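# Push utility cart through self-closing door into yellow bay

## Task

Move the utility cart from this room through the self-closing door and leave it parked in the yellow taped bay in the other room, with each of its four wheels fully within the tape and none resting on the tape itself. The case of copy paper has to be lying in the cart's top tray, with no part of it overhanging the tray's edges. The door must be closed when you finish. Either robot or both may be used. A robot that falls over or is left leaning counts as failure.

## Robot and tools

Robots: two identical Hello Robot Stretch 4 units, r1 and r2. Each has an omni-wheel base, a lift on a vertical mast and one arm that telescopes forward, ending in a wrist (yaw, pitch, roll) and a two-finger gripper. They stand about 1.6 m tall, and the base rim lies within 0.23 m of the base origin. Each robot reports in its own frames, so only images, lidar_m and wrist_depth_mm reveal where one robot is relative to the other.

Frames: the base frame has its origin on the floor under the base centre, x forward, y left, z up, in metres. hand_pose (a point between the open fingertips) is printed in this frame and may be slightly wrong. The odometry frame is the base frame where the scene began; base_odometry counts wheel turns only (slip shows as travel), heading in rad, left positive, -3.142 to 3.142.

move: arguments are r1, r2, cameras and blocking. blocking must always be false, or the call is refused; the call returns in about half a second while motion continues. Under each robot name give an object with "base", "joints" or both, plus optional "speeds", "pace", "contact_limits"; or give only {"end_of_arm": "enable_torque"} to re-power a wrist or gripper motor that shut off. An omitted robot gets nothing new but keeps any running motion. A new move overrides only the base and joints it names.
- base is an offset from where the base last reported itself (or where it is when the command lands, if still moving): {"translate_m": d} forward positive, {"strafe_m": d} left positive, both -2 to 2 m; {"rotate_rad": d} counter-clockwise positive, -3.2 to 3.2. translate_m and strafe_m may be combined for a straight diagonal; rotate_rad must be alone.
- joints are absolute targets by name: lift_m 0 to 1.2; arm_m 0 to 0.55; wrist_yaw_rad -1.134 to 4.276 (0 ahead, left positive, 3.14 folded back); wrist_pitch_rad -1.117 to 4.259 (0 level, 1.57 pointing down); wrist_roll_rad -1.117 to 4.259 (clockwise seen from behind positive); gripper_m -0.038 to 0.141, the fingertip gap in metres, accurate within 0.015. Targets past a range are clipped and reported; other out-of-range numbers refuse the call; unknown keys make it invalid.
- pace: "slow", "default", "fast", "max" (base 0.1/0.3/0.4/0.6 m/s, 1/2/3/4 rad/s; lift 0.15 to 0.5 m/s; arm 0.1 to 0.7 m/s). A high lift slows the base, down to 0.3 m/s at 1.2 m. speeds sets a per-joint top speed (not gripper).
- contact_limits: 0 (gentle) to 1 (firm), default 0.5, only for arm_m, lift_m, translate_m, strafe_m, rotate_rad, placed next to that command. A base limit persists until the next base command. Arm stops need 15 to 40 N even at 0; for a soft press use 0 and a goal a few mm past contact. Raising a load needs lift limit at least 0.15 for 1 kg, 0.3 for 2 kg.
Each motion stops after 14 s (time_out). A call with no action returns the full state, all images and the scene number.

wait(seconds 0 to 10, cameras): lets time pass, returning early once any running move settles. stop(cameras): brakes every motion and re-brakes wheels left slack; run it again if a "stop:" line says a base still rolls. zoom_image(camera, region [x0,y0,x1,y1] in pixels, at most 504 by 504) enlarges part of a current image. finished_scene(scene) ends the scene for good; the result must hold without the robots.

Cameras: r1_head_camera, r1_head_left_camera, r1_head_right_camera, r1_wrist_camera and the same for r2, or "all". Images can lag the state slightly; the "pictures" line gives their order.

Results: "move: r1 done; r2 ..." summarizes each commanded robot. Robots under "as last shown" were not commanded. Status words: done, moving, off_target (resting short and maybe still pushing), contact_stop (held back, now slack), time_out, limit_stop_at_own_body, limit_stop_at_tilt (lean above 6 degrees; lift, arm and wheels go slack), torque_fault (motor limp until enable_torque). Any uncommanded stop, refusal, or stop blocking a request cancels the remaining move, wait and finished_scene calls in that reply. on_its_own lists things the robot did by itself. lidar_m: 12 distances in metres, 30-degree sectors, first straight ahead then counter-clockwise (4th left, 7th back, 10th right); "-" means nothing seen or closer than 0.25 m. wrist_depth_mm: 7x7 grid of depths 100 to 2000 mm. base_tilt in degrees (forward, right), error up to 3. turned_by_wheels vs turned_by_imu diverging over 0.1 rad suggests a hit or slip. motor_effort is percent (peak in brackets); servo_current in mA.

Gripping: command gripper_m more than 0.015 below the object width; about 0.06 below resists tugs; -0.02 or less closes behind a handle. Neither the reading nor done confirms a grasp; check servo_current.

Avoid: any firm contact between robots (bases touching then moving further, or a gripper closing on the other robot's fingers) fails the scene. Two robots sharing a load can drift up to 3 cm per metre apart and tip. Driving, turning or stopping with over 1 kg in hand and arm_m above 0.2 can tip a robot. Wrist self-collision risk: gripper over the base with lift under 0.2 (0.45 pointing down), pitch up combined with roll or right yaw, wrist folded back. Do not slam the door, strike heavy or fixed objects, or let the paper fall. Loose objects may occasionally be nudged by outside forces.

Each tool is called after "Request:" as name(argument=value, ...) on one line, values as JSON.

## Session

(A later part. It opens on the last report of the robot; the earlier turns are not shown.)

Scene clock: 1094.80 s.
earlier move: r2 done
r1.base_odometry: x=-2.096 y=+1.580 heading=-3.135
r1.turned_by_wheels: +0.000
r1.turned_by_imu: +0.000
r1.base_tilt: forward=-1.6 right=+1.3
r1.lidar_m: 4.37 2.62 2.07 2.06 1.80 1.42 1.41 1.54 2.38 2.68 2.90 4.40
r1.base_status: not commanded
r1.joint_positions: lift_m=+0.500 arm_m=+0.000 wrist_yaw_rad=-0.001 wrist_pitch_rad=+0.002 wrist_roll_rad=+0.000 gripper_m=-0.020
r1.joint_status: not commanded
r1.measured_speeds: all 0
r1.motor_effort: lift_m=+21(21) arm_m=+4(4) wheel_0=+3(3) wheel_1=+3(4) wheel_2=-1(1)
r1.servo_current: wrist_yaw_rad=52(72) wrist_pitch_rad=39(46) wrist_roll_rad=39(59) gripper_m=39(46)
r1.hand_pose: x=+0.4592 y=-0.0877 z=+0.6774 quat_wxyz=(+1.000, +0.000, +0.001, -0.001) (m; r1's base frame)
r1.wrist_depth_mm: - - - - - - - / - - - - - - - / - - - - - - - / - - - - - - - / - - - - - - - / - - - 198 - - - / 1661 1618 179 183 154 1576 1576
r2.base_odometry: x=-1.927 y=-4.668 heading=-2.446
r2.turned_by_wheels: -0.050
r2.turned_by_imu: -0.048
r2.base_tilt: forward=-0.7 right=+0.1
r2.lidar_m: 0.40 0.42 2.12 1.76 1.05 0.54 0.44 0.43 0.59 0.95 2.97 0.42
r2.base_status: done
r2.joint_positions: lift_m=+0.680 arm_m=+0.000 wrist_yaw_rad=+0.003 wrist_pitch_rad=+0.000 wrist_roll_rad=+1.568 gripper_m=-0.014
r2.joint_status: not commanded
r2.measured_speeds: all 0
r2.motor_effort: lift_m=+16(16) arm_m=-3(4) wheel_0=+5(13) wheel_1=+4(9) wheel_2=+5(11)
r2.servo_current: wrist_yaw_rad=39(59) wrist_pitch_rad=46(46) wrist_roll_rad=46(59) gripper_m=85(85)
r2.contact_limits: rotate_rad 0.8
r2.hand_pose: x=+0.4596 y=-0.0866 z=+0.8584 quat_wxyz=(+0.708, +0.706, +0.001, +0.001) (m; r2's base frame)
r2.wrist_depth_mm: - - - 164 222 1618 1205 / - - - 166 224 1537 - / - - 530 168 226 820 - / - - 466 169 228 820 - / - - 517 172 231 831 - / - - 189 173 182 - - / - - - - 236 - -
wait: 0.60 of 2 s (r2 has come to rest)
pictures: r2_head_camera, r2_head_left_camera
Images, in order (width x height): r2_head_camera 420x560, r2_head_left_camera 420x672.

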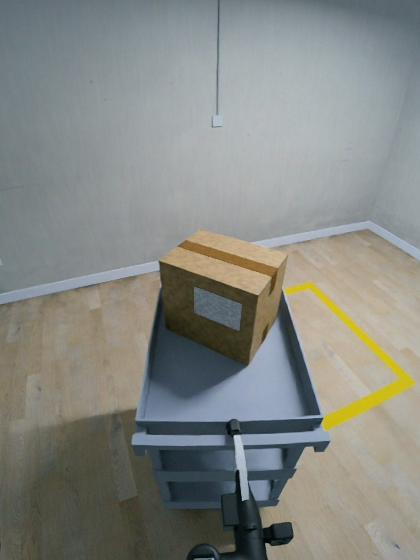

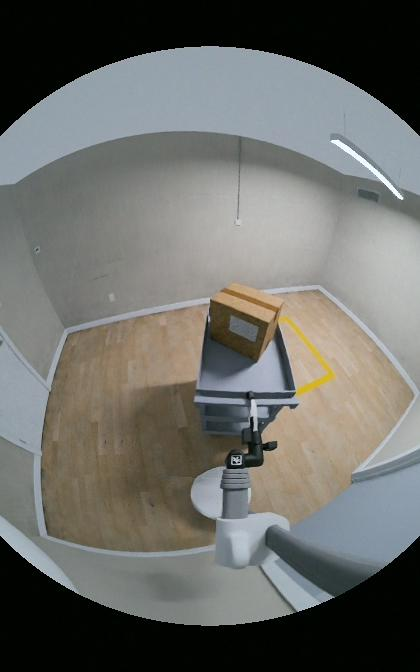

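Request:
move(blocking=false, r2={"base":{"translate_m":0.022,"strafe_m":0.202},"contact_limits":{"translate_m":0.8}}, cameras=[])

Request:
wait(seconds=2.5, cameras=[])

Request:
move(blocking=false, r2={"base":{"rotate_rad":-0.166},"pace":"slow","contact_limits":{"rotate_rad":0.8}}, cameras=[])

Request:
wait(seconds=2, cameras=[])

Request:
move(blocking=false, r2={"base":{"translate_m":0.025,"strafe_m":0.202},"contact_limits":{"translate_m":0.8}}, cameras=[])

Request:
wait(seconds=2.5, cameras=[])

Request:
move(blocking=false, r2={"base":{"rotate_rad":-0.166},"pace":"slow","contact_limits":{"rotate_rad":0.8}}, cameras=[])

Request:
wait(seconds=2, cameras=[])

Request:
move(blocking=false, r2={"base":{"translate_m":0.03,"strafe_m":0.202},"contact_limits":{"translate_m":0.8}}, cameras=[])

Request:
wait(seconds=2.5, cameras=[])

Request:
move(blocking=false, r2={"base":{"rotate_rad":-0.166},"pace":"slow","contact_limits":{"rotate_rad":0.8}}, cameras=[])

Request:
wait(seconds=2, cameras=["r2_head_camera","r2_head_left_camera","r2_head_right_camera"])

Scene clock: 1109.03 s.
move: r2 moving
r1: as last shown
r1.lidar_m: 4.37 2.63 2.08 2.06 1.77 1.41 1.40 1.55 2.35 2.68 2.87 4.42
r1.servo_current: wrist_yaw_rad=59(59) wrist_pitch_rad=39(46) wrist_roll_rad=46(65) gripper_m=39(46)
r1.wrist_depth_mm: - - - - - - - / - - - - - - - / - - - - - - - / - - - - - - - / - - - - - - - / - - - 198 - - - / 1661 1576 179 183 154 1576 1618
r2.base_odometry: x=-1.908 y=-4.696 heading=-2.447
r2.turned_by_wheels: -0.001
r2.turned_by_imu: -0.001
r2.base_tilt: forward=-0.7 right=+0.1
r2.lidar_m: 0.40 0.41 2.05 1.70 1.05 0.55 0.45 0.44 0.59 0.99 3.00 0.43
r2.base_status: translate_m moving; strafe_m moving
r2.joint_positions: lift_m=+0.680 arm_m=+0.000 wrist_yaw_rad=-0.005 wrist_pitch_rad=+0.000 wrist_roll_rad=+1.568 gripper_m=-0.014
r2.joint_status: not commanded
r2.measured_speeds: translate_m=+0.014 strafe_m=+0.133 rotate_rad=-0.005 lift_m=+0.000 arm_m=+0.000 wrist_yaw_rad=-0.027 wrist_pitch_rad=+0.000 wrist_roll_rad=+0.000
r2.motor_effort: lift_m=+16(16) arm_m=-3(4) wheel_0=-16(16) wheel_1=+10(12) wheel_2=-11(11)
r2.servo_current: wrist_yaw_rad=52(65) wrist_pitch_rad=33(46) wrist_roll_rad=52(52) gripper_m=85(85)
r2.contact_limits: translate_m 0.8
r2.hand_pose: x=+0.4588 y=-0.0890 z=+0.8584 quat_wxyz=(+0.708, +0.706, -0.002, -0.002) (m; r2's base frame)
r2.wrist_depth_mm: - - - 167 225 1661 1205 / - - - 168 226 1537 - / - - 539 169 228 820 - / - - 466 170 229 831 - / - - 517 172 231 842 - / - - 189 173 181 - - / - - - - 235 - -
pictures: none
No camera images: "cameras" was empty.

Scene clock: 1110.53 s.
earlier move: r2 done
r1.base_odometry: x=-2.096 y=+1.580 heading=-3.135
r1.turned_by_wheels: +0.000
r1.turned_by_imu: +0.000
r1.base_tilt: forward=-1.6 right=+1.3
r1.lidar_m: 4.35 2.61 2.06 2.06 1.78 1.42 1.40 1.56 2.42 2.68 2.91 4.41
r1.base_status: not commanded
r1.joint_positions: lift_m=+0.500 arm_m=+0.000 wrist_yaw_rad=-0.001 wrist_pitch_rad=+0.002 wrist_roll_rad=+0.000 gripper_m=-0.020
r1.joint_status: not commanded
r1.measured_speeds: all 0
r1.motor_effort: lift_m=+21(21) arm_m=+4(4) wheel_0=+2(3) wheel_1=+4(4) wheel_2=-1(1)
r1.servo_current: wrist_yaw_rad=46(65) wrist_pitch_rad=46(52) wrist_roll_rad=52(65) gripper_m=39(52)
r1.hand_pose: x=+0.4592 y=-0.0877 z=+0.6774 quat_wxyz=(+1.000, +0.000, +0.001, -0.001) (m; r1's base frame)
r1.wrist_depth_mm: - - - - - - - / - - - - - - - / - - - - - - - / - - - - - - - / - - - - - - - / - - - 198 - - - / 1756 1618 178 183 154 1576 1661
r2.base_odometry: x=-1.814 y=-4.837 heading=-2.446
r2.turned_by_wheels: +0.001
r2.turned_by_imu: +0.001
r2.base_tilt: forward=-0.7 right=+0.1
r2.lidar_m: 0.43 0.49 1.87 1.59 1.27 0.66 0.53 0.52 0.60 1.12 3.15 0.40
r2.base_status: done
r2.joint_positions: lift_m=+0.680 arm_m=+0.000 wrist_yaw_rad=-0.004 wrist_pitch_rad=+0.000 wrist_roll_rad=+1.568 gripper_m=-0.014
r2.joint_status: not commanded
r2.measured_speeds: all 0
r2.motor_effort: lift_m=+16(16) arm_m=-4(4) wheel_0=-2(16) wheel_1=+1(12) wheel_2=-6(11)
r2.servo_current: wrist_yaw_rad=52(65) wrist_pitch_rad=46(46) wrist_roll_rad=52(72) gripper_m=85(85)
r2.contact_limits: translate_m 0.8
r2.hand_pose: x=+0.4590 y=-0.0885 z=+0.8584 quat_wxyz=(+0.708, +0.706, -0.001, -0.001) (m; r2's base frame)
r2.wrist_depth_mm: - - - 132 186 683 - / - - 469 138 195 732 - / - 466 439 146 206 - - / - - 517 153 215 - - / - - 627 162 225 - - / - - 189 169 180 1708 525 / - - - - - - 480
wait: 1.50 of 2.5 s (r2 has come to rest)
pictures: none
No camera images: "cameras" was empty.

Scene clock: 1111.03 s.
move: r2 moving
r1: as last shown
r1.lidar_m: 4.34 2.60 2.07 2.05 1.81 1.42 1.39 1.54 2.39 2.66 2.87 4.39
r1.motor_effort: lift_m=+21(21) arm_m=+4(4) wheel_0=+3(3) wheel_1=+4(4) wheel_2=-1(1)
r1.servo_current: wrist_yaw_rad=26(59) wrist_pitch_rad=46(46) wrist_roll_rad=52(59) gripper_m=39(46)
r1.wrist_depth_mm: - - - - - - - / - - - - - - - / - - - - - - - / - - - - - - - / - - - - - - - / - - - 198 - - - / 1708 1576 178 183 154 1576 1661
r2.base_odometry: x=-1.814 y=-4.837 heading=-2.561
r2.turned_by_wheels: -0.115
r2.turned_by_imu: -0.112
r2.base_tilt: forward=-0.7 right=+0.1
r2.lidar_m: 0.43 0.44 2.10 1.58 1.58 0.71 0.54 0.50 0.57 0.96 2.98 0.41
r2.base_status: rotate_rad moving
r2.joint_positions: lift_m=+0.680 arm_m=+0.000 wrist_yaw_rad=+0.005 wrist_pitch_rad=+0.000 wrist_roll_rad=+1.568 gripper_m=-0.014
r2.joint_status: not commanded
r2.measured_speeds: translate_m=+0.001 strafe_m=-0.002 rotate_rad=-0.337 lift_m=+0.000 arm_m=+0.000 wrist_yaw_rad=+0.000 wrist_pitch_rad=+0.000 wrist_roll_rad=+0.000
r2.motor_effort: lift_m=+16(16) arm_m=-4(4) wheel_0=+6(12) wheel_1=+5(9) wheel_2=+10(12)
r2.servo_current: wrist_yaw_rad=52(52) wrist_pitch_rad=39(46) wrist_roll_rad=39(59) gripper_m=72(91)
r2.contact_limits: rotate_rad 0.8
r2.hand_pose: x=+0.4597 y=-0.0860 z=+0.8584 quat_wxyz=(+0.708, +0.706, +0.002, +0.002) (m; r2's base frame)
r2.wrist_depth_mm: - - - 148 203 1537 - / - - 569 153 208 - - / - - 449 157 215 - - / - - 484 161 223 820 - / - - 559 167 228 - - / - - 189 171 181 - - / - - - - 242 - 504
pictures: none
No camera images: "cameras" was empty.

Scene clock: 1111.63 s.
earlier move: r2 done
r1.base_odometry: x=-2.096 y=+1.580 heading=-3.135
r1.turned_by_wheels: +0.000
r1.turned_by_imu: +0.000
r1.base_tilt: forward=-1.6 right=+1.3
r1.lidar_m: 4.35 2.61 2.09 2.05 1.79 1.40 1.40 1.53 2.38 2.68 2.91 4.42
r1.base_status: not commanded
r1.joint_positions: lift_m=+0.500 arm_m=+0.000 wrist_yaw_rad=-0.001 wrist_pitch_rad=+0.002 wrist_roll_rad=+0.000 gripper_m=-0.020
r1.joint_status: not commanded
r1.measured_speeds: all 0
r1.motor_effort: lift_m=+21(21) arm_m=+4(4) wheel_0=+2(3) wheel_1=+4(4) wheel_2=-1(1)
r1.servo_current: wrist_yaw_rad=52(59) wrist_pitch_rad=39(46) wrist_roll_rad=59(72) gripper_m=46(46)
r1.hand_pose: x=+0.4592 y=-0.0877 z=+0.6774 quat_wxyz=(+1.000, +0.000, +0.001, -0.001) (m; r1's base frame)
r1.wrist_depth_mm: - - - - - - - / - - - - - - - / - - - - - - - / - - - - - - - / - - - - - - - / - - - 198 - - - / 1661 1618 179 183 154 1576 1661
r2.base_odometry: x=-1.814 y=-4.837 heading=-2.611
r2.turned_by_wheels: -0.049
r2.turned_by_imu: -0.048
r2.base_tilt: forward=-0.7 right=+0.1
r2.lidar_m: 0.41 0.42 2.20 1.60 1.57 0.74 0.53 0.51 0.56 0.91 2.38 0.42
r2.base_status: done
r2.joint_positions: lift_m=+0.680 arm_m=+0.000 wrist_yaw_rad=+0.003 wrist_pitch_rad=+0.000 wrist_roll_rad=+1.568 gripper_m=-0.014
r2.joint_status: not commanded
r2.measured_speeds: all 0
r2.motor_effort: lift_m=+16(16) arm_m=-4(4) wheel_0=+4(12) wheel_1=+5(9) wheel_2=+6(12)
r2.servo_current: wrist_yaw_rad=52(52) wrist_pitch_rad=39(46) wrist_roll_rad=52(59) gripper_m=78(91)
r2.contact_limits: rotate_rad 0.8
r2.hand_pose: x=+0.4595 y=-0.0866 z=+0.8584 quat_wxyz=(+0.708, +0.706, +0.001, +0.001) (m; r2's base frame)
r2.wrist_depth_mm: - - - 163 218 1661 1205 / - - - 164 222 750 - / - - 508 166 224 809 - / - - 469 168 227 809 - / - - 525 171 230 831 - / - - 189 174 181 - - / - - - - 236 - 525
wait: 0.60 of 2 s (r2 has come to rest)
pictures: none
No camera images: "cameras" was empty.

Scene clock: 1112.13 s.
move: r2 moving
r1: as last shown
r1.lidar_m: 4.36 2.62 2.09 2.05 1.79 1.42 1.41 1.53 2.37 2.68 2.94 4.41
r1.motor_effort: lift_m=+21(21) arm_m=+4(4) wheel_0=+3(4) wheel_1=+4(4) wheel_2=-1(1)
r1.servo_current: wrist_yaw_rad=59(59) wrist_pitch_rad=39(52) wrist_roll_rad=46(65) gripper_m=46(46)
r1.wrist_depth_mm: - - - - - - - / - - - - - - - / - - - - - - - / - - - - - - - / - - - - - - - / - - - 197 - - - / 1661 1576 178 184 154 1618 1618
r2.base_odometry: x=-1.801 y=-4.868 heading=-2.612
r2.turned_by_wheels: -0.001
r2.turned_by_imu: -0.001
r2.base_tilt: forward=-0.7 right=+0.1
r2.lidar_m: 0.41 0.42 2.17 1.59 1.55 0.76 0.56 0.54 0.54 0.94 2.44 0.43
r2.base_status: translate_m moving; strafe_m moving
r2.joint_positions: lift_m=+0.680 arm_m=+0.000 wrist_yaw_rad=-0.005 wrist_pitch_rad=+0.000 wrist_roll_rad=+1.568 gripper_m=-0.014
r2.joint_status: not commanded
r2.measured_speeds: translate_m=+0.018 strafe_m=+0.131 rotate_rad=+0.000 lift_m=+0.000 arm_m=+0.000 wrist_yaw_rad=-0.013 wrist_pitch_rad=+0.000 wrist_roll_rad=+0.000
r2.motor_effort: lift_m=+16(16) arm_m=-4(4) wheel_0=-12(12) wheel_1=+10(12) wheel_2=-9(11)
r2.servo_current: wrist_yaw_rad=52(59) wrist_pitch_rad=33(46) wrist_roll_rad=46(59) gripper_m=78(91)
r2.contact_limits: translate_m 0.8
r2.hand_pose: x=+0.4588 y=-0.0889 z=+0.8584 quat_wxyz=(+0.708, +0.706, -0.002, -0.002) (m; r2's base frame)
r2.wrist_depth_mm: - - - 163 220 1661 1229 / - - - 164 223 768 - / - - 512 167 225 809 - / - - 469 168 228 820 - / - - 521 171 230 831 - / - - 189 173 181 - - / - - - - 236 - 521
pictures: none
No camera images: "cameras" was empty.

Scene clock: 1113.67 s.
earlier move: r2 done
r1.base_odometry: x=-2.096 y=+1.580 heading=-3.135
r1.turned_by_wheels: +0.000
r1.turned_by_imu: +0.000
r1.base_tilt: forward=-1.6 right=+1.3
r1.lidar_m: 4.36 2.62 2.08 2.04 1.80 1.43 1.39 1.57 2.39 2.68 2.91 4.39
r1.base_status: not commanded
r1.joint_positions: lift_m=+0.500 arm_m=+0.000 wrist_yaw_rad=-0.001 wrist_pitch_rad=+0.002 wrist_roll_rad=+0.000 gripper_m=-0.020
r1.joint_status: not commanded
r1.measured_speeds: all 0
r1.motor_effort: lift_m=+21(21) arm_m=+4(4) wheel_0=+2(4) wheel_1=+3(4) wheel_2=-1(1)
r1.servo_current: wrist_yaw_rad=39(72) wrist_pitch_rad=46(52) wrist_roll_rad=33(65) gripper_m=46(52)
r1.hand_pose: x=+0.4592 y=-0.0877 z=+0.6774 quat_wxyz=(+1.000, +0.000, +0.001, -0.001) (m; r1's base frame)
r1.wrist_depth_mm: - - - - - - - / - - - - - - - / - - - - - - - / - - - - - - - / - - - - - - - / - - - 198 - - - / 1661 1618 179 184 154 1537 1708
r2.base_odometry: x=-1.733 y=-5.024 heading=-2.611
r2.turned_by_wheels: +0.001
r2.turned_by_imu: +0.001
r2.base_tilt: forward=-0.7 right=+0.0
r2.lidar_m: 0.42 0.51 1.97 1.45 1.41 0.91 0.65 0.64 0.66 1.08 2.84 0.40
r2.base_status: done
r2.joint_positions: lift_m=+0.680 arm_m=+0.000 wrist_yaw_rad=-0.003 wrist_pitch_rad=+0.000 wrist_roll_rad=+1.568 gripper_m=-0.014
r2.joint_status: not commanded
r2.measured_speeds: all 0
r2.motor_effort: lift_m=+16(16) arm_m=-4(4) wheel_0=+0(15) wheel_1=+2(12) wheel_2=-5(12)
r2.servo_current: wrist_yaw_rad=46(59) wrist_pitch_rad=39(46) wrist_roll_rad=59(59) gripper_m=78(91)
r2.contact_limits: translate_m 0.8
r2.hand_pose: x=+0.4590 y=-0.0883 z=+0.8584 quat_wxyz=(+0.708, +0.706, -0.001, -0.001) (m; r2's base frame)
r2.wrist_depth_mm: - - 544 129 182 - - / - - 455 135 191 750 - / - - 439 143 203 - - / - - 525 151 213 - - / - - 640 158 224 - - / - - 189 169 180 1708 517 / - - - - - - 1205
wait: 1.53 of 2.5 s (r2 has come to rest)
pictures: none
No camera images: "cameras" was empty.

Scene clock: 1114.17 s.
move: r2 moving
r1: as last shown
r1.base_tilt: forward=-1.6 right=+1.2
r1.lidar_m: 4.36 2.60 2.08 2.05 1.80 1.40 1.41 1.52 2.38 2.67 2.90 4.40
r1.motor_effort: lift_m=+21(21) arm_m=+4(4) wheel_0=+3(4) wheel_1=+4(4) wheel_2=-1(1)
r1.servo_current: wrist_yaw_rad=46(65) wrist_pitch_rad=52(52) wrist_roll_rad=59(59) gripper_m=33(46)
r1.wrist_depth_mm: - - - - - - - / - - - - - - - / - - - - - - - / - - - - - - - / - - - - - - - / - - - 198 - - - / 1661 1618 179 183 154 1576 1708
r2.base_odometry: x=-1.734 y=-5.024 heading=-2.727
r2.turned_by_wheels: -0.116
r2.turned_by_imu: -0.113
r2.base_tilt: forward=-0.7 right=+0.0
r2.lidar_m: 0.41 0.45 2.23 1.50 1.42 1.02 0.70 0.63 0.67 0.95 1.94 0.42
r2.base_status: rotate_rad moving
r2.joint_positions: lift_m=+0.680 arm_m=+0.000 wrist_yaw_rad=+0.004 wrist_pitch_rad=+0.000 wrist_roll_rad=+1.568 gripper_m=-0.014
r2.joint_status: not commanded
r2.measured_speeds: translate_m=+0.000 strafe_m=+0.000 rotate_rad=-0.338 lift_m=+0.000 arm_m=+0.000 wrist_yaw_rad=+0.000 wrist_pitch_rad=+0.000 wrist_roll_rad=+0.000
r2.motor_effort: lift_m=+16(16) arm_m=-4(4) wheel_0=+8(12) wheel_1=+5(10) wheel_2=+9(11)
r2.servo_current: wrist_yaw_rad=72(72) wrist_pitch_rad=33(46) wrist_roll_rad=52(65) gripper_m=85(85)
r2.contact_limits: rotate_rad 0.8
r2.hand_pose: x=+0.4597 y=-0.0862 z=+0.8584 quat_wxyz=(+0.708, +0.706, +0.001, +0.002) (m; r2's base frame)
r2.wrist_depth_mm: - - - 148 202 1537 - / - - 554 151 207 - - / - - 449 156 214 - - / - - 484 161 220 820 - / - - 564 167 228 - - / - - 189 171 182 - - / - - - - 243 - 504
pictures: none
No camera images: "cameras" was empty.

Scene clock: 1114.77 s.
earlier move: r2 done
r1.base_odometry: x=-2.096 y=+1.580 heading=-3.135
r1.turned_by_wheels: +0.000
r1.turned_by_imu: +0.000
r1.base_tilt: forward=-1.6 right=+1.3
r1.lidar_m: 4.36 2.61 2.09 2.06 1.78 1.41 1.40 1.53 2.37 2.67 2.92 4.40
r1.base_status: not commanded
r1.joint_positions: lift_m=+0.500 arm_m=+0.000 wrist_yaw_rad=-0.001 wrist_pitch_rad=+0.002 wrist_roll_rad=+0.000 gripper_m=-0.020
r1.joint_status: not commanded
r1.measured_speeds: all 0
r1.motor_effort: lift_m=+21(21) arm_m=+4(4) wheel_0=+3(4) wheel_1=+4(4) wheel_2=-1(1)
r1.servo_current: wrist_yaw_rad=33(65) wrist_pitch_rad=39(52) wrist_roll_rad=46(65) gripper_m=39(46)
r1.hand_pose: x=+0.4592 y=-0.0877 z=+0.6774 quat_wxyz=(+1.000, +0.000, +0.001, -0.001) (m; r1's base frame)
r1.wrist_depth_mm: - - - - - - - / - - - - - - - / - - - - - - - / - - - - - - - / - - - - - - - / - - - 199 - - - / 1661 1576 178 183 154 1576 1618
r2.base_odometry: x=-1.733 y=-5.024 heading=-2.775
r2.turned_by_wheels: -0.048
r2.turned_by_imu: -0.047
r2.base_tilt: forward=-0.7 right=+0.0
r2.lidar_m: 0.40 0.45 2.20 1.52 1.41 1.10 0.70 0.63 0.66 0.93 1.71 0.43
r2.base_status: done
r2.joint_positions: lift_m=+0.680 arm_m=+0.000 wrist_yaw_rad=+0.003 wrist_pitch_rad=+0.000 wrist_roll_rad=+1.568 gripper_m=-0.014
r2.joint_status: not commanded
r2.measured_speeds: all 0
r2.motor_effort: lift_m=+16(16) arm_m=-3(4) wheel_0=+6(12) wheel_1=+4(10) wheel_2=+7(11)
r2.servo_current: wrist_yaw_rad=46(72) wrist_pitch_rad=39(46) wrist_roll_rad=39(65) gripper_m=72(85)
r2.contact_limits: rotate_rad 0.8
r2.hand_pose: x=+0.4596 y=-0.0866 z=+0.8584 quat_wxyz=(+0.708, +0.706, +0.001, +0.001) (m; r2's base frame)
r2.wrist_depth_mm: - - - 158 214 1618 1229 / - - - 161 219 798 - / - - 492 164 222 809 - / - - 473 167 226 820 - / - - 539 170 231 - - / - - 189 174 182 - - / - - - - 239 - 508
wait: 0.60 of 2 s (r2 has come to rest)
pictures: none
No camera images: "cameras" was empty.

Scene clock: 1115.27 s.
move: r2 moving
r1: as last shown
r1.base_tilt: forward=-1.6 right=+1.2
r1.lidar_m: 4.36 2.65 2.07 2.05 1.80 1.40 1.40 1.53 2.36 2.66 2.89 4.40
r1.motor_effort: lift_m=+21(21) arm_m=+4(4) wheel_0=+3(3) wheel_1=+3(4) wheel_2=-1(1)
r1.servo_current: wrist_yaw_rad=65(65) wrist_pitch_rad=52(52) wrist_roll_rad=59(72) gripper_m=46(46)
r1.wrist_depth_mm: - - - - - - - / - - - - - - - / - - - - - - - / - - - - - - - / - - - - - - - / - - - 199 - - - / 1708 1576 179 183 154 1537 1661
r2.base_odometry: x=-1.726 y=-5.057 heading=-2.776
r2.turned_by_wheels: -0.001
r2.turned_by_imu: -0.001
r2.base_tilt: forward=-0.7 right=+0.1
r2.lidar_m: 0.39 0.44 2.19 1.51 1.38 1.13 0.72 0.66 0.67 0.95 1.76 0.42
r2.base_status: translate_m moving; strafe_m moving
r2.joint_positions: lift_m=+0.680 arm_m=+0.000 wrist_yaw_rad=-0.004 wrist_pitch_rad=+0.000 wrist_roll_rad=+1.568 gripper_m=-0.014
r2.joint_status: not commanded
r2.measured_speeds: translate_m=+0.018 strafe_m=+0.129 rotate_rad=-0.001 lift_m=+0.000 arm_m=+0.000 wrist_yaw_rad=-0.018 wrist_pitch_rad=+0.000 wrist_roll_rad=+0.000
r2.motor_effort: lift_m=+16(16) arm_m=-3(4) wheel_0=-14(14) wheel_1=+10(12) wheel_2=-9(9)
r2.servo_current: wrist_yaw_rad=46(59) wrist_pitch_rad=39(46) wrist_roll_rad=46(52) gripper_m=78(91)
r2.contact_limits: translate_m 0.8
r2.hand_pose: x=+0.4590 y=-0.0886 z=+0.8584 quat_wxyz=(+0.708, +0.706, -0.001, -0.001) (m; r2's base frame)
r2.wrist_depth_mm: - - - 159 216 1618 1229 / - - - 161 218 768 - / - - 496 164 222 820 - / - - 477 167 227 820 - / - - 539 171 230 - - / - - 189 173 181 - - / - - - - 237 - 517
pictures: none
No camera images: "cameras" was empty.

Scene clock: 1116.80 s.
earlier move: r2 done
r1.base_odometry: x=-2.096 y=+1.580 heading=-3.135
r1.turned_by_wheels: +0.000
r1.turned_by_imu: +0.000
r1.base_tilt: forward=-1.6 right=+1.3
r1.lidar_m: 4.34 2.60 2.08 2.04 1.79 1.41 1.39 1.54 2.38 2.67 2.89 4.41
r1.base_status: not commanded
r1.joint_positions: lift_m=+0.500 arm_m=+0.000 wrist_yaw_rad=-0.001 wrist_pitch_rad=+0.002 wrist_roll_rad=+0.000 gripper_m=-0.020
r1.joint_status: not commanded
r1.measured_speeds: all 0
r1.motor_effort: lift_m=+21(21) arm_m=+4(4) wheel_0=+3(3) wheel_1=+3(4) wheel_2=-1(1)
r1.servo_current: wrist_yaw_rad=52(72) wrist_pitch_rad=39(52) wrist_roll_rad=52(72) gripper_m=46(46)
r1.hand_pose: x=+0.4592 y=-0.0877 z=+0.6774 quat_wxyz=(+1.000, +0.000, +0.001, -0.001) (m; r1's base frame)
r1.wrist_depth_mm: - - - - - - - / - - - - - - - / - - - - - - - / - - - - - - - / - - - - - - - / - - - 198 - - - / 1661 1576 179 183 154 1537 1618
r2.base_odometry: x=-1.689 y=-5.223 heading=-2.776
r2.turned_by_wheels: +0.001
r2.turned_by_imu: +0.001
r2.base_tilt: forward=-0.6 right=+0.1
r2.lidar_m: 0.42 0.49 2.05 1.39 1.26 1.32 0.85 0.78 0.79 1.10 2.08 0.39
r2.base_status: done
r2.joint_positions: lift_m=+0.680 arm_m=+0.000 wrist_yaw_rad=-0.003 wrist_pitch_rad=+0.000 wrist_roll_rad=+1.568 gripper_m=-0.014
r2.joint_status: not commanded
r2.measured_speeds: all 0
r2.motor_effort: lift_m=+16(16) arm_m=-4(4) wheel_0=-1(17) wheel_1=+3(13) wheel_2=-6(11)
r2.servo_current: wrist_yaw_rad=39(65) wrist_pitch_rad=46(46) wrist_roll_rad=52(59) gripper_m=78(91)
r2.contact_limits: translate_m 0.8
r2.hand_pose: x=+0.4590 y=-0.0884 z=+0.8584 quat_wxyz=(+0.708, +0.706, -0.001, -0.001) (m; r2's base frame)
r2.wrist_depth_mm: - - 517 124 178 - - / - 473 439 129 187 - - / - 484 445 139 198 - - / - - 535 148 210 - - / - - - 156 224 - - / - - 186 168 180 1618 521 / - - - - - - 1205
wait: 1.53 of 2.5 s (r2 has come to rest)
pictures: none
No camera images: "cameras" was empty.

Scene clock: 1117.30 s.
move: r2 moving
r1: as last shown
r1.lidar_m: 4.36 2.63 2.07 2.05 1.81 1.43 1.42 1.55 2.38 2.68 2.92 4.38
r1.motor_effort: lift_m=+21(21) arm_m=+4(4) wheel_0=+2(3) wheel_1=+3(4) wheel_2=-1(1)
r1.servo_current: wrist_yaw_rad=59(59) wrist_pitch_rad=39(52) wrist_roll_rad=39(65) gripper_m=39(52)
r1.wrist_depth_mm: - - - - - - - / - - - - - - - / - - - - - - - / - - - - - - - / - - - - - - - / - - - 198 - - - / 1661 1618 179 183 153 1537 1661
r2.base_odometry: x=-1.689 y=-5.223 heading=-2.892
r2.turned_by_wheels: -0.116
r2.turned_by_imu: -0.113
r2.base_tilt: forward=-0.7 right=+0.0
r2.lidar_m: 0.41 0.46 2.01 1.45 1.26 1.28 0.92 0.78 0.76 0.92 1.78 0.41
r2.base_status: rotate_rad moving
r2.joint_positions: lift_m=+0.680 arm_m=+0.000 wrist_yaw_rad=+0.004 wrist_pitch_rad=+0.000 wrist_roll_rad=+1.568 gripper_m=-0.014
r2.joint_status: not commanded
r2.measured_speeds: translate_m=+0.000 strafe_m=+0.000 rotate_rad=-0.344 lift_m=+0.000 arm_m=+0.000 wrist_yaw_rad=+0.000 wrist_pitch_rad=+0.000 wrist_roll_rad=+0.000
r2.motor_effort: lift_m=+16(16) arm_m=-4(4) wheel_0=+9(15) wheel_1=+5(9) wheel_2=+8(11)
r2.servo_current: wrist_yaw_rad=39(59) wrist_pitch_rad=39(46) wrist_roll_rad=39(59) gripper_m=78(85)
r2.contact_limits: rotate_rad 0.8
r2.hand_pose: x=+0.4597 y=-0.0862 z=+0.8584 quat_wxyz=(+0.708, +0.706, +0.001, +0.002) (m; r2's base frame)
r2.wrist_depth_mm: - - - 144 198 1430 - / - - 535 148 205 741 - / - - 452 153 212 - - / - - 488 158 220 809 - / - - 574 166 228 - - / - - 189 171 181 1808 - / - - - - 244 - 492
pictures: none
No camera images: "cameras" was empty.

Scene clock: 1117.90 s.
earlier move: r2 done
r1.base_odometry: x=-2.096 y=+1.580 heading=-3.135
r1.turned_by_wheels: +0.000
r1.turned_by_imu: +0.000
r1.base_tilt: forward=-1.6 right=+1.3
r1.lidar_m: 4.36 2.64 2.07 2.04 1.80 1.43 1.40 1.52 2.37 2.68 2.92 4.40
r1.base_status: not commanded
r1.joint_positions: lift_m=+0.500 arm_m=+0.000 wrist_yaw_rad=-0.001 wrist_pitch_rad=+0.002 wrist_roll_rad=+0.000 gripper_m=-0.020
r1.joint_status: not commanded
r1.measured_speeds: all 0
r1.motor_effort: lift_m=+21(21) arm_m=+4(4) wheel_0=+2(3) wheel_1=+4(4) wheel_2=-1(1)
r1.servo_current: wrist_yaw_rad=59(59) wrist_pitch_rad=39(52) wrist_roll_rad=72(72) gripper_m=46(52)
r1.hand_pose: x=+0.4592 y=-0.0877 z=+0.6774 quat_wxyz=(+1.000, +0.000, +0.001, -0.001) (m; r1's base frame)
r1.wrist_depth_mm: - - - - - - - / - - - - - - - / - - - - - - - / - - - - - - - / - - - - - - - / - - - 198 - - - / 1708 1576 178 185 154 1537 1661
r2.base_odometry: x=-1.689 y=-5.223 heading=-2.940
r2.turned_by_wheels: -0.049
r2.turned_by_imu: -0.047
r2.base_tilt: forward=-0.7 right=+0.0
r2.lidar_m: 0.42 0.46 2.00 1.49 1.24 1.28 0.94 0.79 0.78 0.91 1.70 0.42
r2.base_status: done
r2.joint_positions: lift_m=+0.680 arm_m=+0.000 wrist_yaw_rad=+0.003 wrist_pitch_rad=+0.000 wrist_roll_rad=+1.568 gripper_m=-0.014
r2.joint_status: not commanded
r2.measured_speeds: all 0
r2.motor_effort: lift_m=+16(16) arm_m=-4(4) wheel_0=+5(15) wheel_1=+6(9) wheel_2=+7(11)
r2.servo_current: wrist_yaw_rad=39(59) wrist_pitch_rad=39(46) wrist_roll_rad=52(59) gripper_m=78(85)
r2.contact_limits: rotate_rad 0.8
r2.hand_pose: x=+0.4596 y=-0.0866 z=+0.8584 quat_wxyz=(+0.708, +0.706, +0.001, +0.001) (m; r2's base frame)
r2.wrist_depth_mm: - - - 155 211 1661 1205 / - - 615 158 215 741 - / - - 477 162 220 809 - / - - 477 165 225 831 - / - - 544 170 230 831 - / - - 188 174 181 - - / - - - - 240 - 500
wait: 0.60 of 2 s (r2 has come to rest)
pictures: r2_head_camera, r2_head_left_camera, r2_head_right_camera
Images, in order (width x height): r2_head_camera 420x560, r2_head_left_camera 420x672, r2_head_right_camera 420x672.

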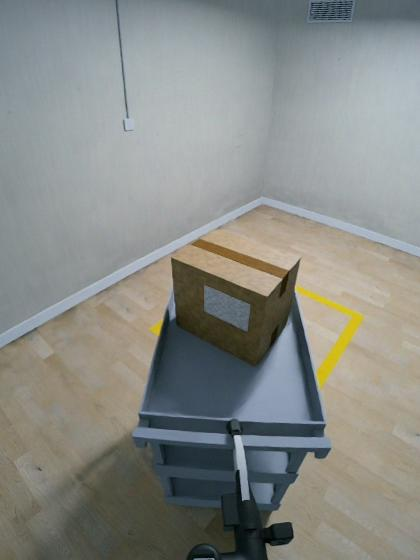

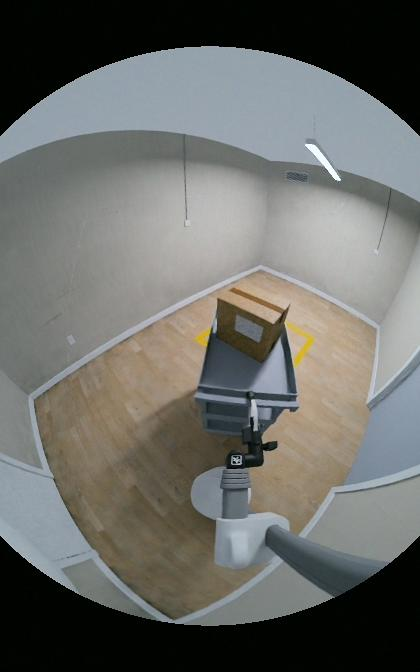

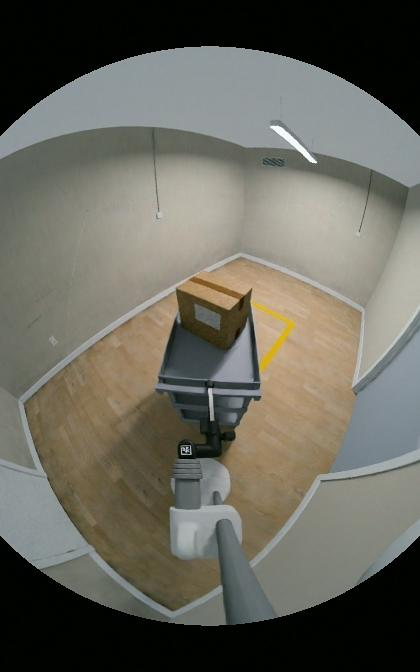

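Request:
move(blocking=false, r2={"base":{"translate_m":0.02,"strafe_m":0.1},"pace":"slow","contact_limits":{"translate_m":0.8}}, cameras=[])

Request:
wait(seconds=2.5, cameras=[])

Request:
move(blocking=false, r2={"base":{"translate_m":0.4,"strafe_m":-0.09},"pace":"slow","contact_limits":{"translate_m":0.8}}, cameras=[])

Request:
wait(seconds=6, cameras=["r2_head_camera","r2_head_left_camera","r2_head_right_camera"])

Scene clock: 1145.63 s.
move: r2 moving
r1: as last shown
r1.lidar_m: 4.36 2.60 2.06 2.06 1.79 1.39 1.41 1.55 2.37 2.67 2.91 4.40
r1.motor_effort: lift_m=+21(21) arm_m=+4(4) wheel_0=+3(3) wheel_1=+4(4) wheel_2=-1(1)
r1.servo_current: wrist_yaw_rad=46(59) wrist_pitch_rad=46(46) wrist_roll_rad=52(59) gripper_m=46(46)
r1.wrist_depth_mm: - - - - - - - / - - - - - - - / - - - - - - - / - - - - - - - / - - - - - - - / - - - 198 - - - / 1708 1618 178 183 154 1576 1618
r2.base_odometry: x=-1.689 y=-5.236 heading=-2.941
r2.turned_by_wheels: -0.001
r2.turned_by_imu: +0.000
r2.base_tilt: forward=-0.6 right=+0.1
r2.lidar_m: 0.39 0.44 2.00 1.45 1.26 1.27 0.97 0.80 0.78 0.92 1.71 0.42
r2.base_status: translate_m moving; strafe_m moving
r2.joint_positions: lift_m=+0.680 arm_m=+0.000 wrist_yaw_rad=+0.000 wrist_pitch_rad=+0.000 wrist_roll_rad=+1.568 gripper_m=-0.014
r2.joint_status: not commanded
r2.measured_speeds: translate_m=+0.010 strafe_m=+0.050 rotate_rad=+0.001 lift_m=+0.000 arm_m=+0.000 wrist_yaw_rad=-0.016 wrist_pitch_rad=+0.000 wrist_roll_rad=+0.000
r2.motor_effort: lift_m=+16(16) arm_m=-4(4) wheel_0=-8(10) wheel_1=+8(9) wheel_2=-6(7)
r2.servo_current: wrist_yaw_rad=46(52) wrist_pitch_rad=46(46) wrist_roll_rad=59(59) gripper_m=78(91)
r2.contact_limits: translate_m 0.8
r2.hand_pose: x=+0.4594 y=-0.0873 z=+0.8584 quat_wxyz=(+0.708, +0.706, +0.000, +0.000) (m; r2's base frame)
r2.wrist_depth_mm: - - - 156 213 1618 1205 / - - - 160 216 741 - / - - 477 163 220 809 - / - - 473 166 225 809 - / - - 539 170 231 831 - / - - 189 173 181 - - / - - - - 238 - 508
pictures: none
No camera images: "cameras" was empty.

Scene clock: 1147.40 s.
earlier move: r2 done
r1.base_odometry: x=-2.096 y=+1.580 heading=-3.135
r1.turned_by_wheels: +0.000
r1.turned_by_imu: +0.000
r1.base_tilt: forward=-1.6 right=+1.3
r1.lidar_m: 4.36 2.63 2.08 2.06 1.78 1.42 1.40 1.54 2.37 2.67 2.93 4.40
r1.base_status: not commanded
r1.joint_positions: lift_m=+0.500 arm_m=+0.000 wrist_yaw_rad=-0.001 wrist_pitch_rad=+0.002 wrist_roll_rad=+0.000 gripper_m=-0.020
r1.joint_status: not commanded
r1.measured_speeds: all 0
r1.motor_effort: lift_m=+21(21) arm_m=+4(4) wheel_0=+3(4) wheel_1=+3(4) wheel_2=-1(1)
r1.servo_current: wrist_yaw_rad=52(72) wrist_pitch_rad=46(52) wrist_roll_rad=52(72) gripper_m=46(52)
r1.hand_pose: x=+0.4592 y=-0.0877 z=+0.6774 quat_wxyz=(+1.000, +0.000, +0.001, -0.001) (m; r1's base frame)
r1.wrist_depth_mm: - - - - - - - / - - - - - - - / - - - - - - - / - - - - - - - / - - - - - - - / - - - 198 - - - / 1708 1576 178 183 154 1537 1576
r2.base_odometry: x=-1.689 y=-5.325 heading=-2.941
r2.turned_by_wheels: +0.000
r2.turned_by_imu: +0.000
r2.base_tilt: forward=-0.6 right=+0.1
r2.lidar_m: 0.42 0.47 1.92 1.44 1.21 1.20 1.05 0.86 0.88 1.02 1.83 0.39
r2.base_status: done
r2.joint_positions: lift_m=+0.680 arm_m=+0.000 wrist_yaw_rad=-0.003 wrist_pitch_rad=+0.000 wrist_roll_rad=+1.568 gripper_m=-0.014
r2.joint_status: not commanded
r2.measured_speeds: all 0
r2.motor_effort: lift_m=+16(16) arm_m=-4(4) wheel_0=-4(11) wheel_1=+4(10) wheel_2=-9(12)
r2.servo_current: wrist_yaw_rad=52(59) wrist_pitch_rad=39(46) wrist_roll_rad=39(59) gripper_m=85(91)
r2.contact_limits: translate_m 0.8
r2.hand_pose: x=+0.4591 y=-0.0882 z=+0.8584 quat_wxyz=(+0.708, +0.706, -0.001, -0.001) (m; r2's base frame)
r2.wrist_depth_mm: - - - 142 195 1430 - / - - 521 147 202 759 - / - - 442 151 210 - - / - - 500 157 219 820 - / - - 585 165 227 - - / - - 187 170 181 1756 - / - - - - 245 - 504
wait: 1.77 of 2.5 s (r2 has come to rest)
pictures: none
No camera images: "cameras" was empty.

Scene clock: 1147.90 s.
move: r2 moving
r1: as last shown
r1.lidar_m: 4.36 2.59 2.09 2.04 1.81 1.41 1.39 1.53 2.36 2.67 2.93 4.40
r1.motor_effort: lift_m=+21(21) arm_m=+4(4) wheel_0=+3(3) wheel_1=+4(4) wheel_2=-1(1)
r1.servo_current: wrist_yaw_rad=59(59) wrist_pitch_rad=46(52) wrist_roll_rad=33(52) gripper_m=39(46)
r1.wrist_depth_mm: - - - - - - - / - - - - - - - / - - - - - - - / - - - - - - - / - - - - - - - / - - - 198 - - - / 1661 1618 179 183 154 1576 1661
r2.base_odometry: x=-1.701 y=-5.325 heading=-2.941
r2.turned_by_wheels: +0.000
r2.turned_by_imu: +0.000
r2.base_tilt: forward=-0.7 right=+0.1
r2.lidar_m: 0.40 0.44 1.91 1.41 1.21 1.22 1.04 0.87 0.87 1.02 1.81 0.38
r2.base_status: translate_m moving; strafe_m moving
r2.joint_positions: lift_m=+0.680 arm_m=+0.000 wrist_yaw_rad=-0.003 wrist_pitch_rad=+0.000 wrist_roll_rad=+1.568 gripper_m=-0.014
r2.joint_status: not commanded
r2.measured_speeds: translate_m=+0.048 strafe_m=-0.010 rotate_rad=-0.001 lift_m=+0.000 arm_m=+0.000 wrist_yaw_rad=+0.000 wrist_pitch_rad=+0.000 wrist_roll_rad=+0.000
r2.motor_effort: lift_m=+16(16) arm_m=-3(4) wheel_0=+7(10) wheel_1=+6(6) wheel_2=-11(15)
r2.servo_current: wrist_yaw_rad=39(52) wrist_pitch_rad=39(46) wrist_roll_rad=65(65) gripper_m=85(85)
r2.contact_limits: translate_m 0.8
r2.hand_pose: x=+0.4591 y=-0.0882 z=+0.8584 quat_wxyz=(+0.708, +0.706, -0.001, -0.001) (m; r2's base frame)
r2.wrist_depth_mm: - - - 140 193 - - / - - 521 145 202 750 - / - - 442 151 209 - - / - - 500 157 216 809 - / - - 585 163 224 - - / - - 187 169 181 1863 - / - - - - 244 - 504
pictures: none
No camera images: "cameras" was empty.

Scene clock: 1152.77 s.
earlier move: r2 done
r1.base_odometry: x=-2.096 y=+1.580 heading=-3.135
r1.turned_by_wheels: +0.000
r1.turned_by_imu: +0.000
r1.base_tilt: forward=-1.6 right=+1.3
r1.lidar_m: 4.36 2.61 2.10 2.05 1.80 1.42 1.40 1.54 2.37 2.68 2.94 4.36
r1.base_status: not commanded
r1.joint_positions: lift_m=+0.500 arm_m=+0.000 wrist_yaw_rad=-0.001 wrist_pitch_rad=+0.002 wrist_roll_rad=+0.000 gripper_m=-0.020
r1.joint_status: not commanded
r1.measured_speeds: all 0
r1.motor_effort: lift_m=+21(21) arm_m=+4(4) wheel_0=+3(3) wheel_1=+3(4) wheel_2=-1(1)
r1.servo_current: wrist_yaw_rad=39(72) wrist_pitch_rad=39(52) wrist_roll_rad=59(72) gripper_m=39(52)
r1.hand_pose: x=+0.4592 y=-0.0877 z=+0.6774 quat_wxyz=(+1.000, +0.000, +0.001, -0.001) (m; r1's base frame)
r1.wrist_depth_mm: - - - - - - - / - - - - - - - / - - - - - - - / - - - - - - - / - - - - - - - / - - - 198 - - - / 1756 1618 179 183 154 1576 1661
r2.base_odometry: x=-2.098 y=-5.317 heading=-2.940
r2.turned_by_wheels: +0.000
r2.turned_by_imu: +0.003
r2.base_tilt: forward=-0.7 right=+0.1
r2.lidar_m: 0.35 0.35 1.71 1.89 1.55 1.54 1.31 1.08 1.07 1.32 2.07 0.45
r2.base_status: done
r2.joint_positions: lift_m=+0.680 arm_m=+0.000 wrist_yaw_rad=+0.002 wrist_pitch_rad=+0.000 wrist_roll_rad=+1.568 gripper_m=-0.014
r2.joint_status: not commanded
r2.measured_speeds: all 0
r2.motor_effort: lift_m=+16(16) arm_m=-3(4) wheel_0=+5(15) wheel_1=+5(8) wheel_2=-4(15)
r2.servo_current: wrist_yaw_rad=39(59) wrist_pitch_rad=39(46) wrist_roll_rad=65(65) gripper_m=85(91)
r2.contact_limits: translate_m 0.8
r2.hand_pose: x=+0.4595 y=-0.0869 z=+0.8584 quat_wxyz=(+0.708, +0.706, +0.001, +0.001) (m; r2's base frame)
r2.wrist_depth_mm: - - - 189 252 1430 1098 / - - - 187 246 1756 1205 / - - - 182 242 820 - / - - 512 179 238 831 - / - - 480 176 235 820 - / - - 190 173 182 - - / - - 564 - 226 - -
wait: 4.87 of 6 s (r2 has come to rest)
pictures: r2_head_camera, r2_head_left_camera, r2_head_right_camera
Images, in order (width x height): r2_head_camera 420x560, r2_head_left_camera 420x672, r2_head_right_camera 420x672.

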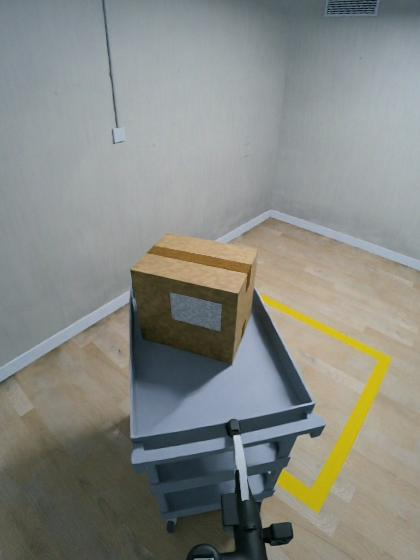

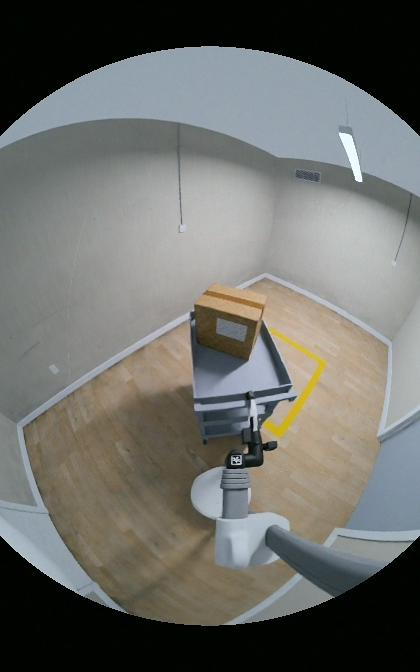

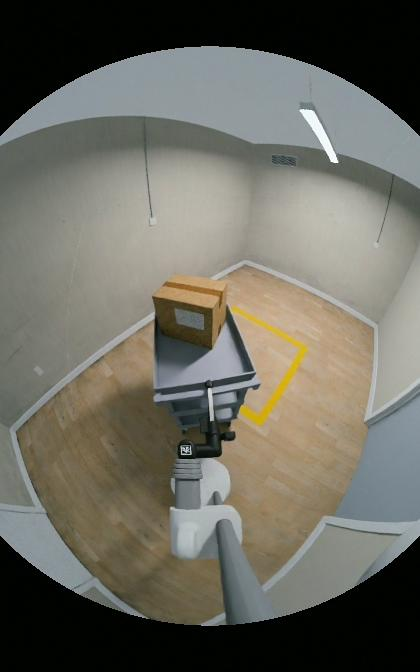

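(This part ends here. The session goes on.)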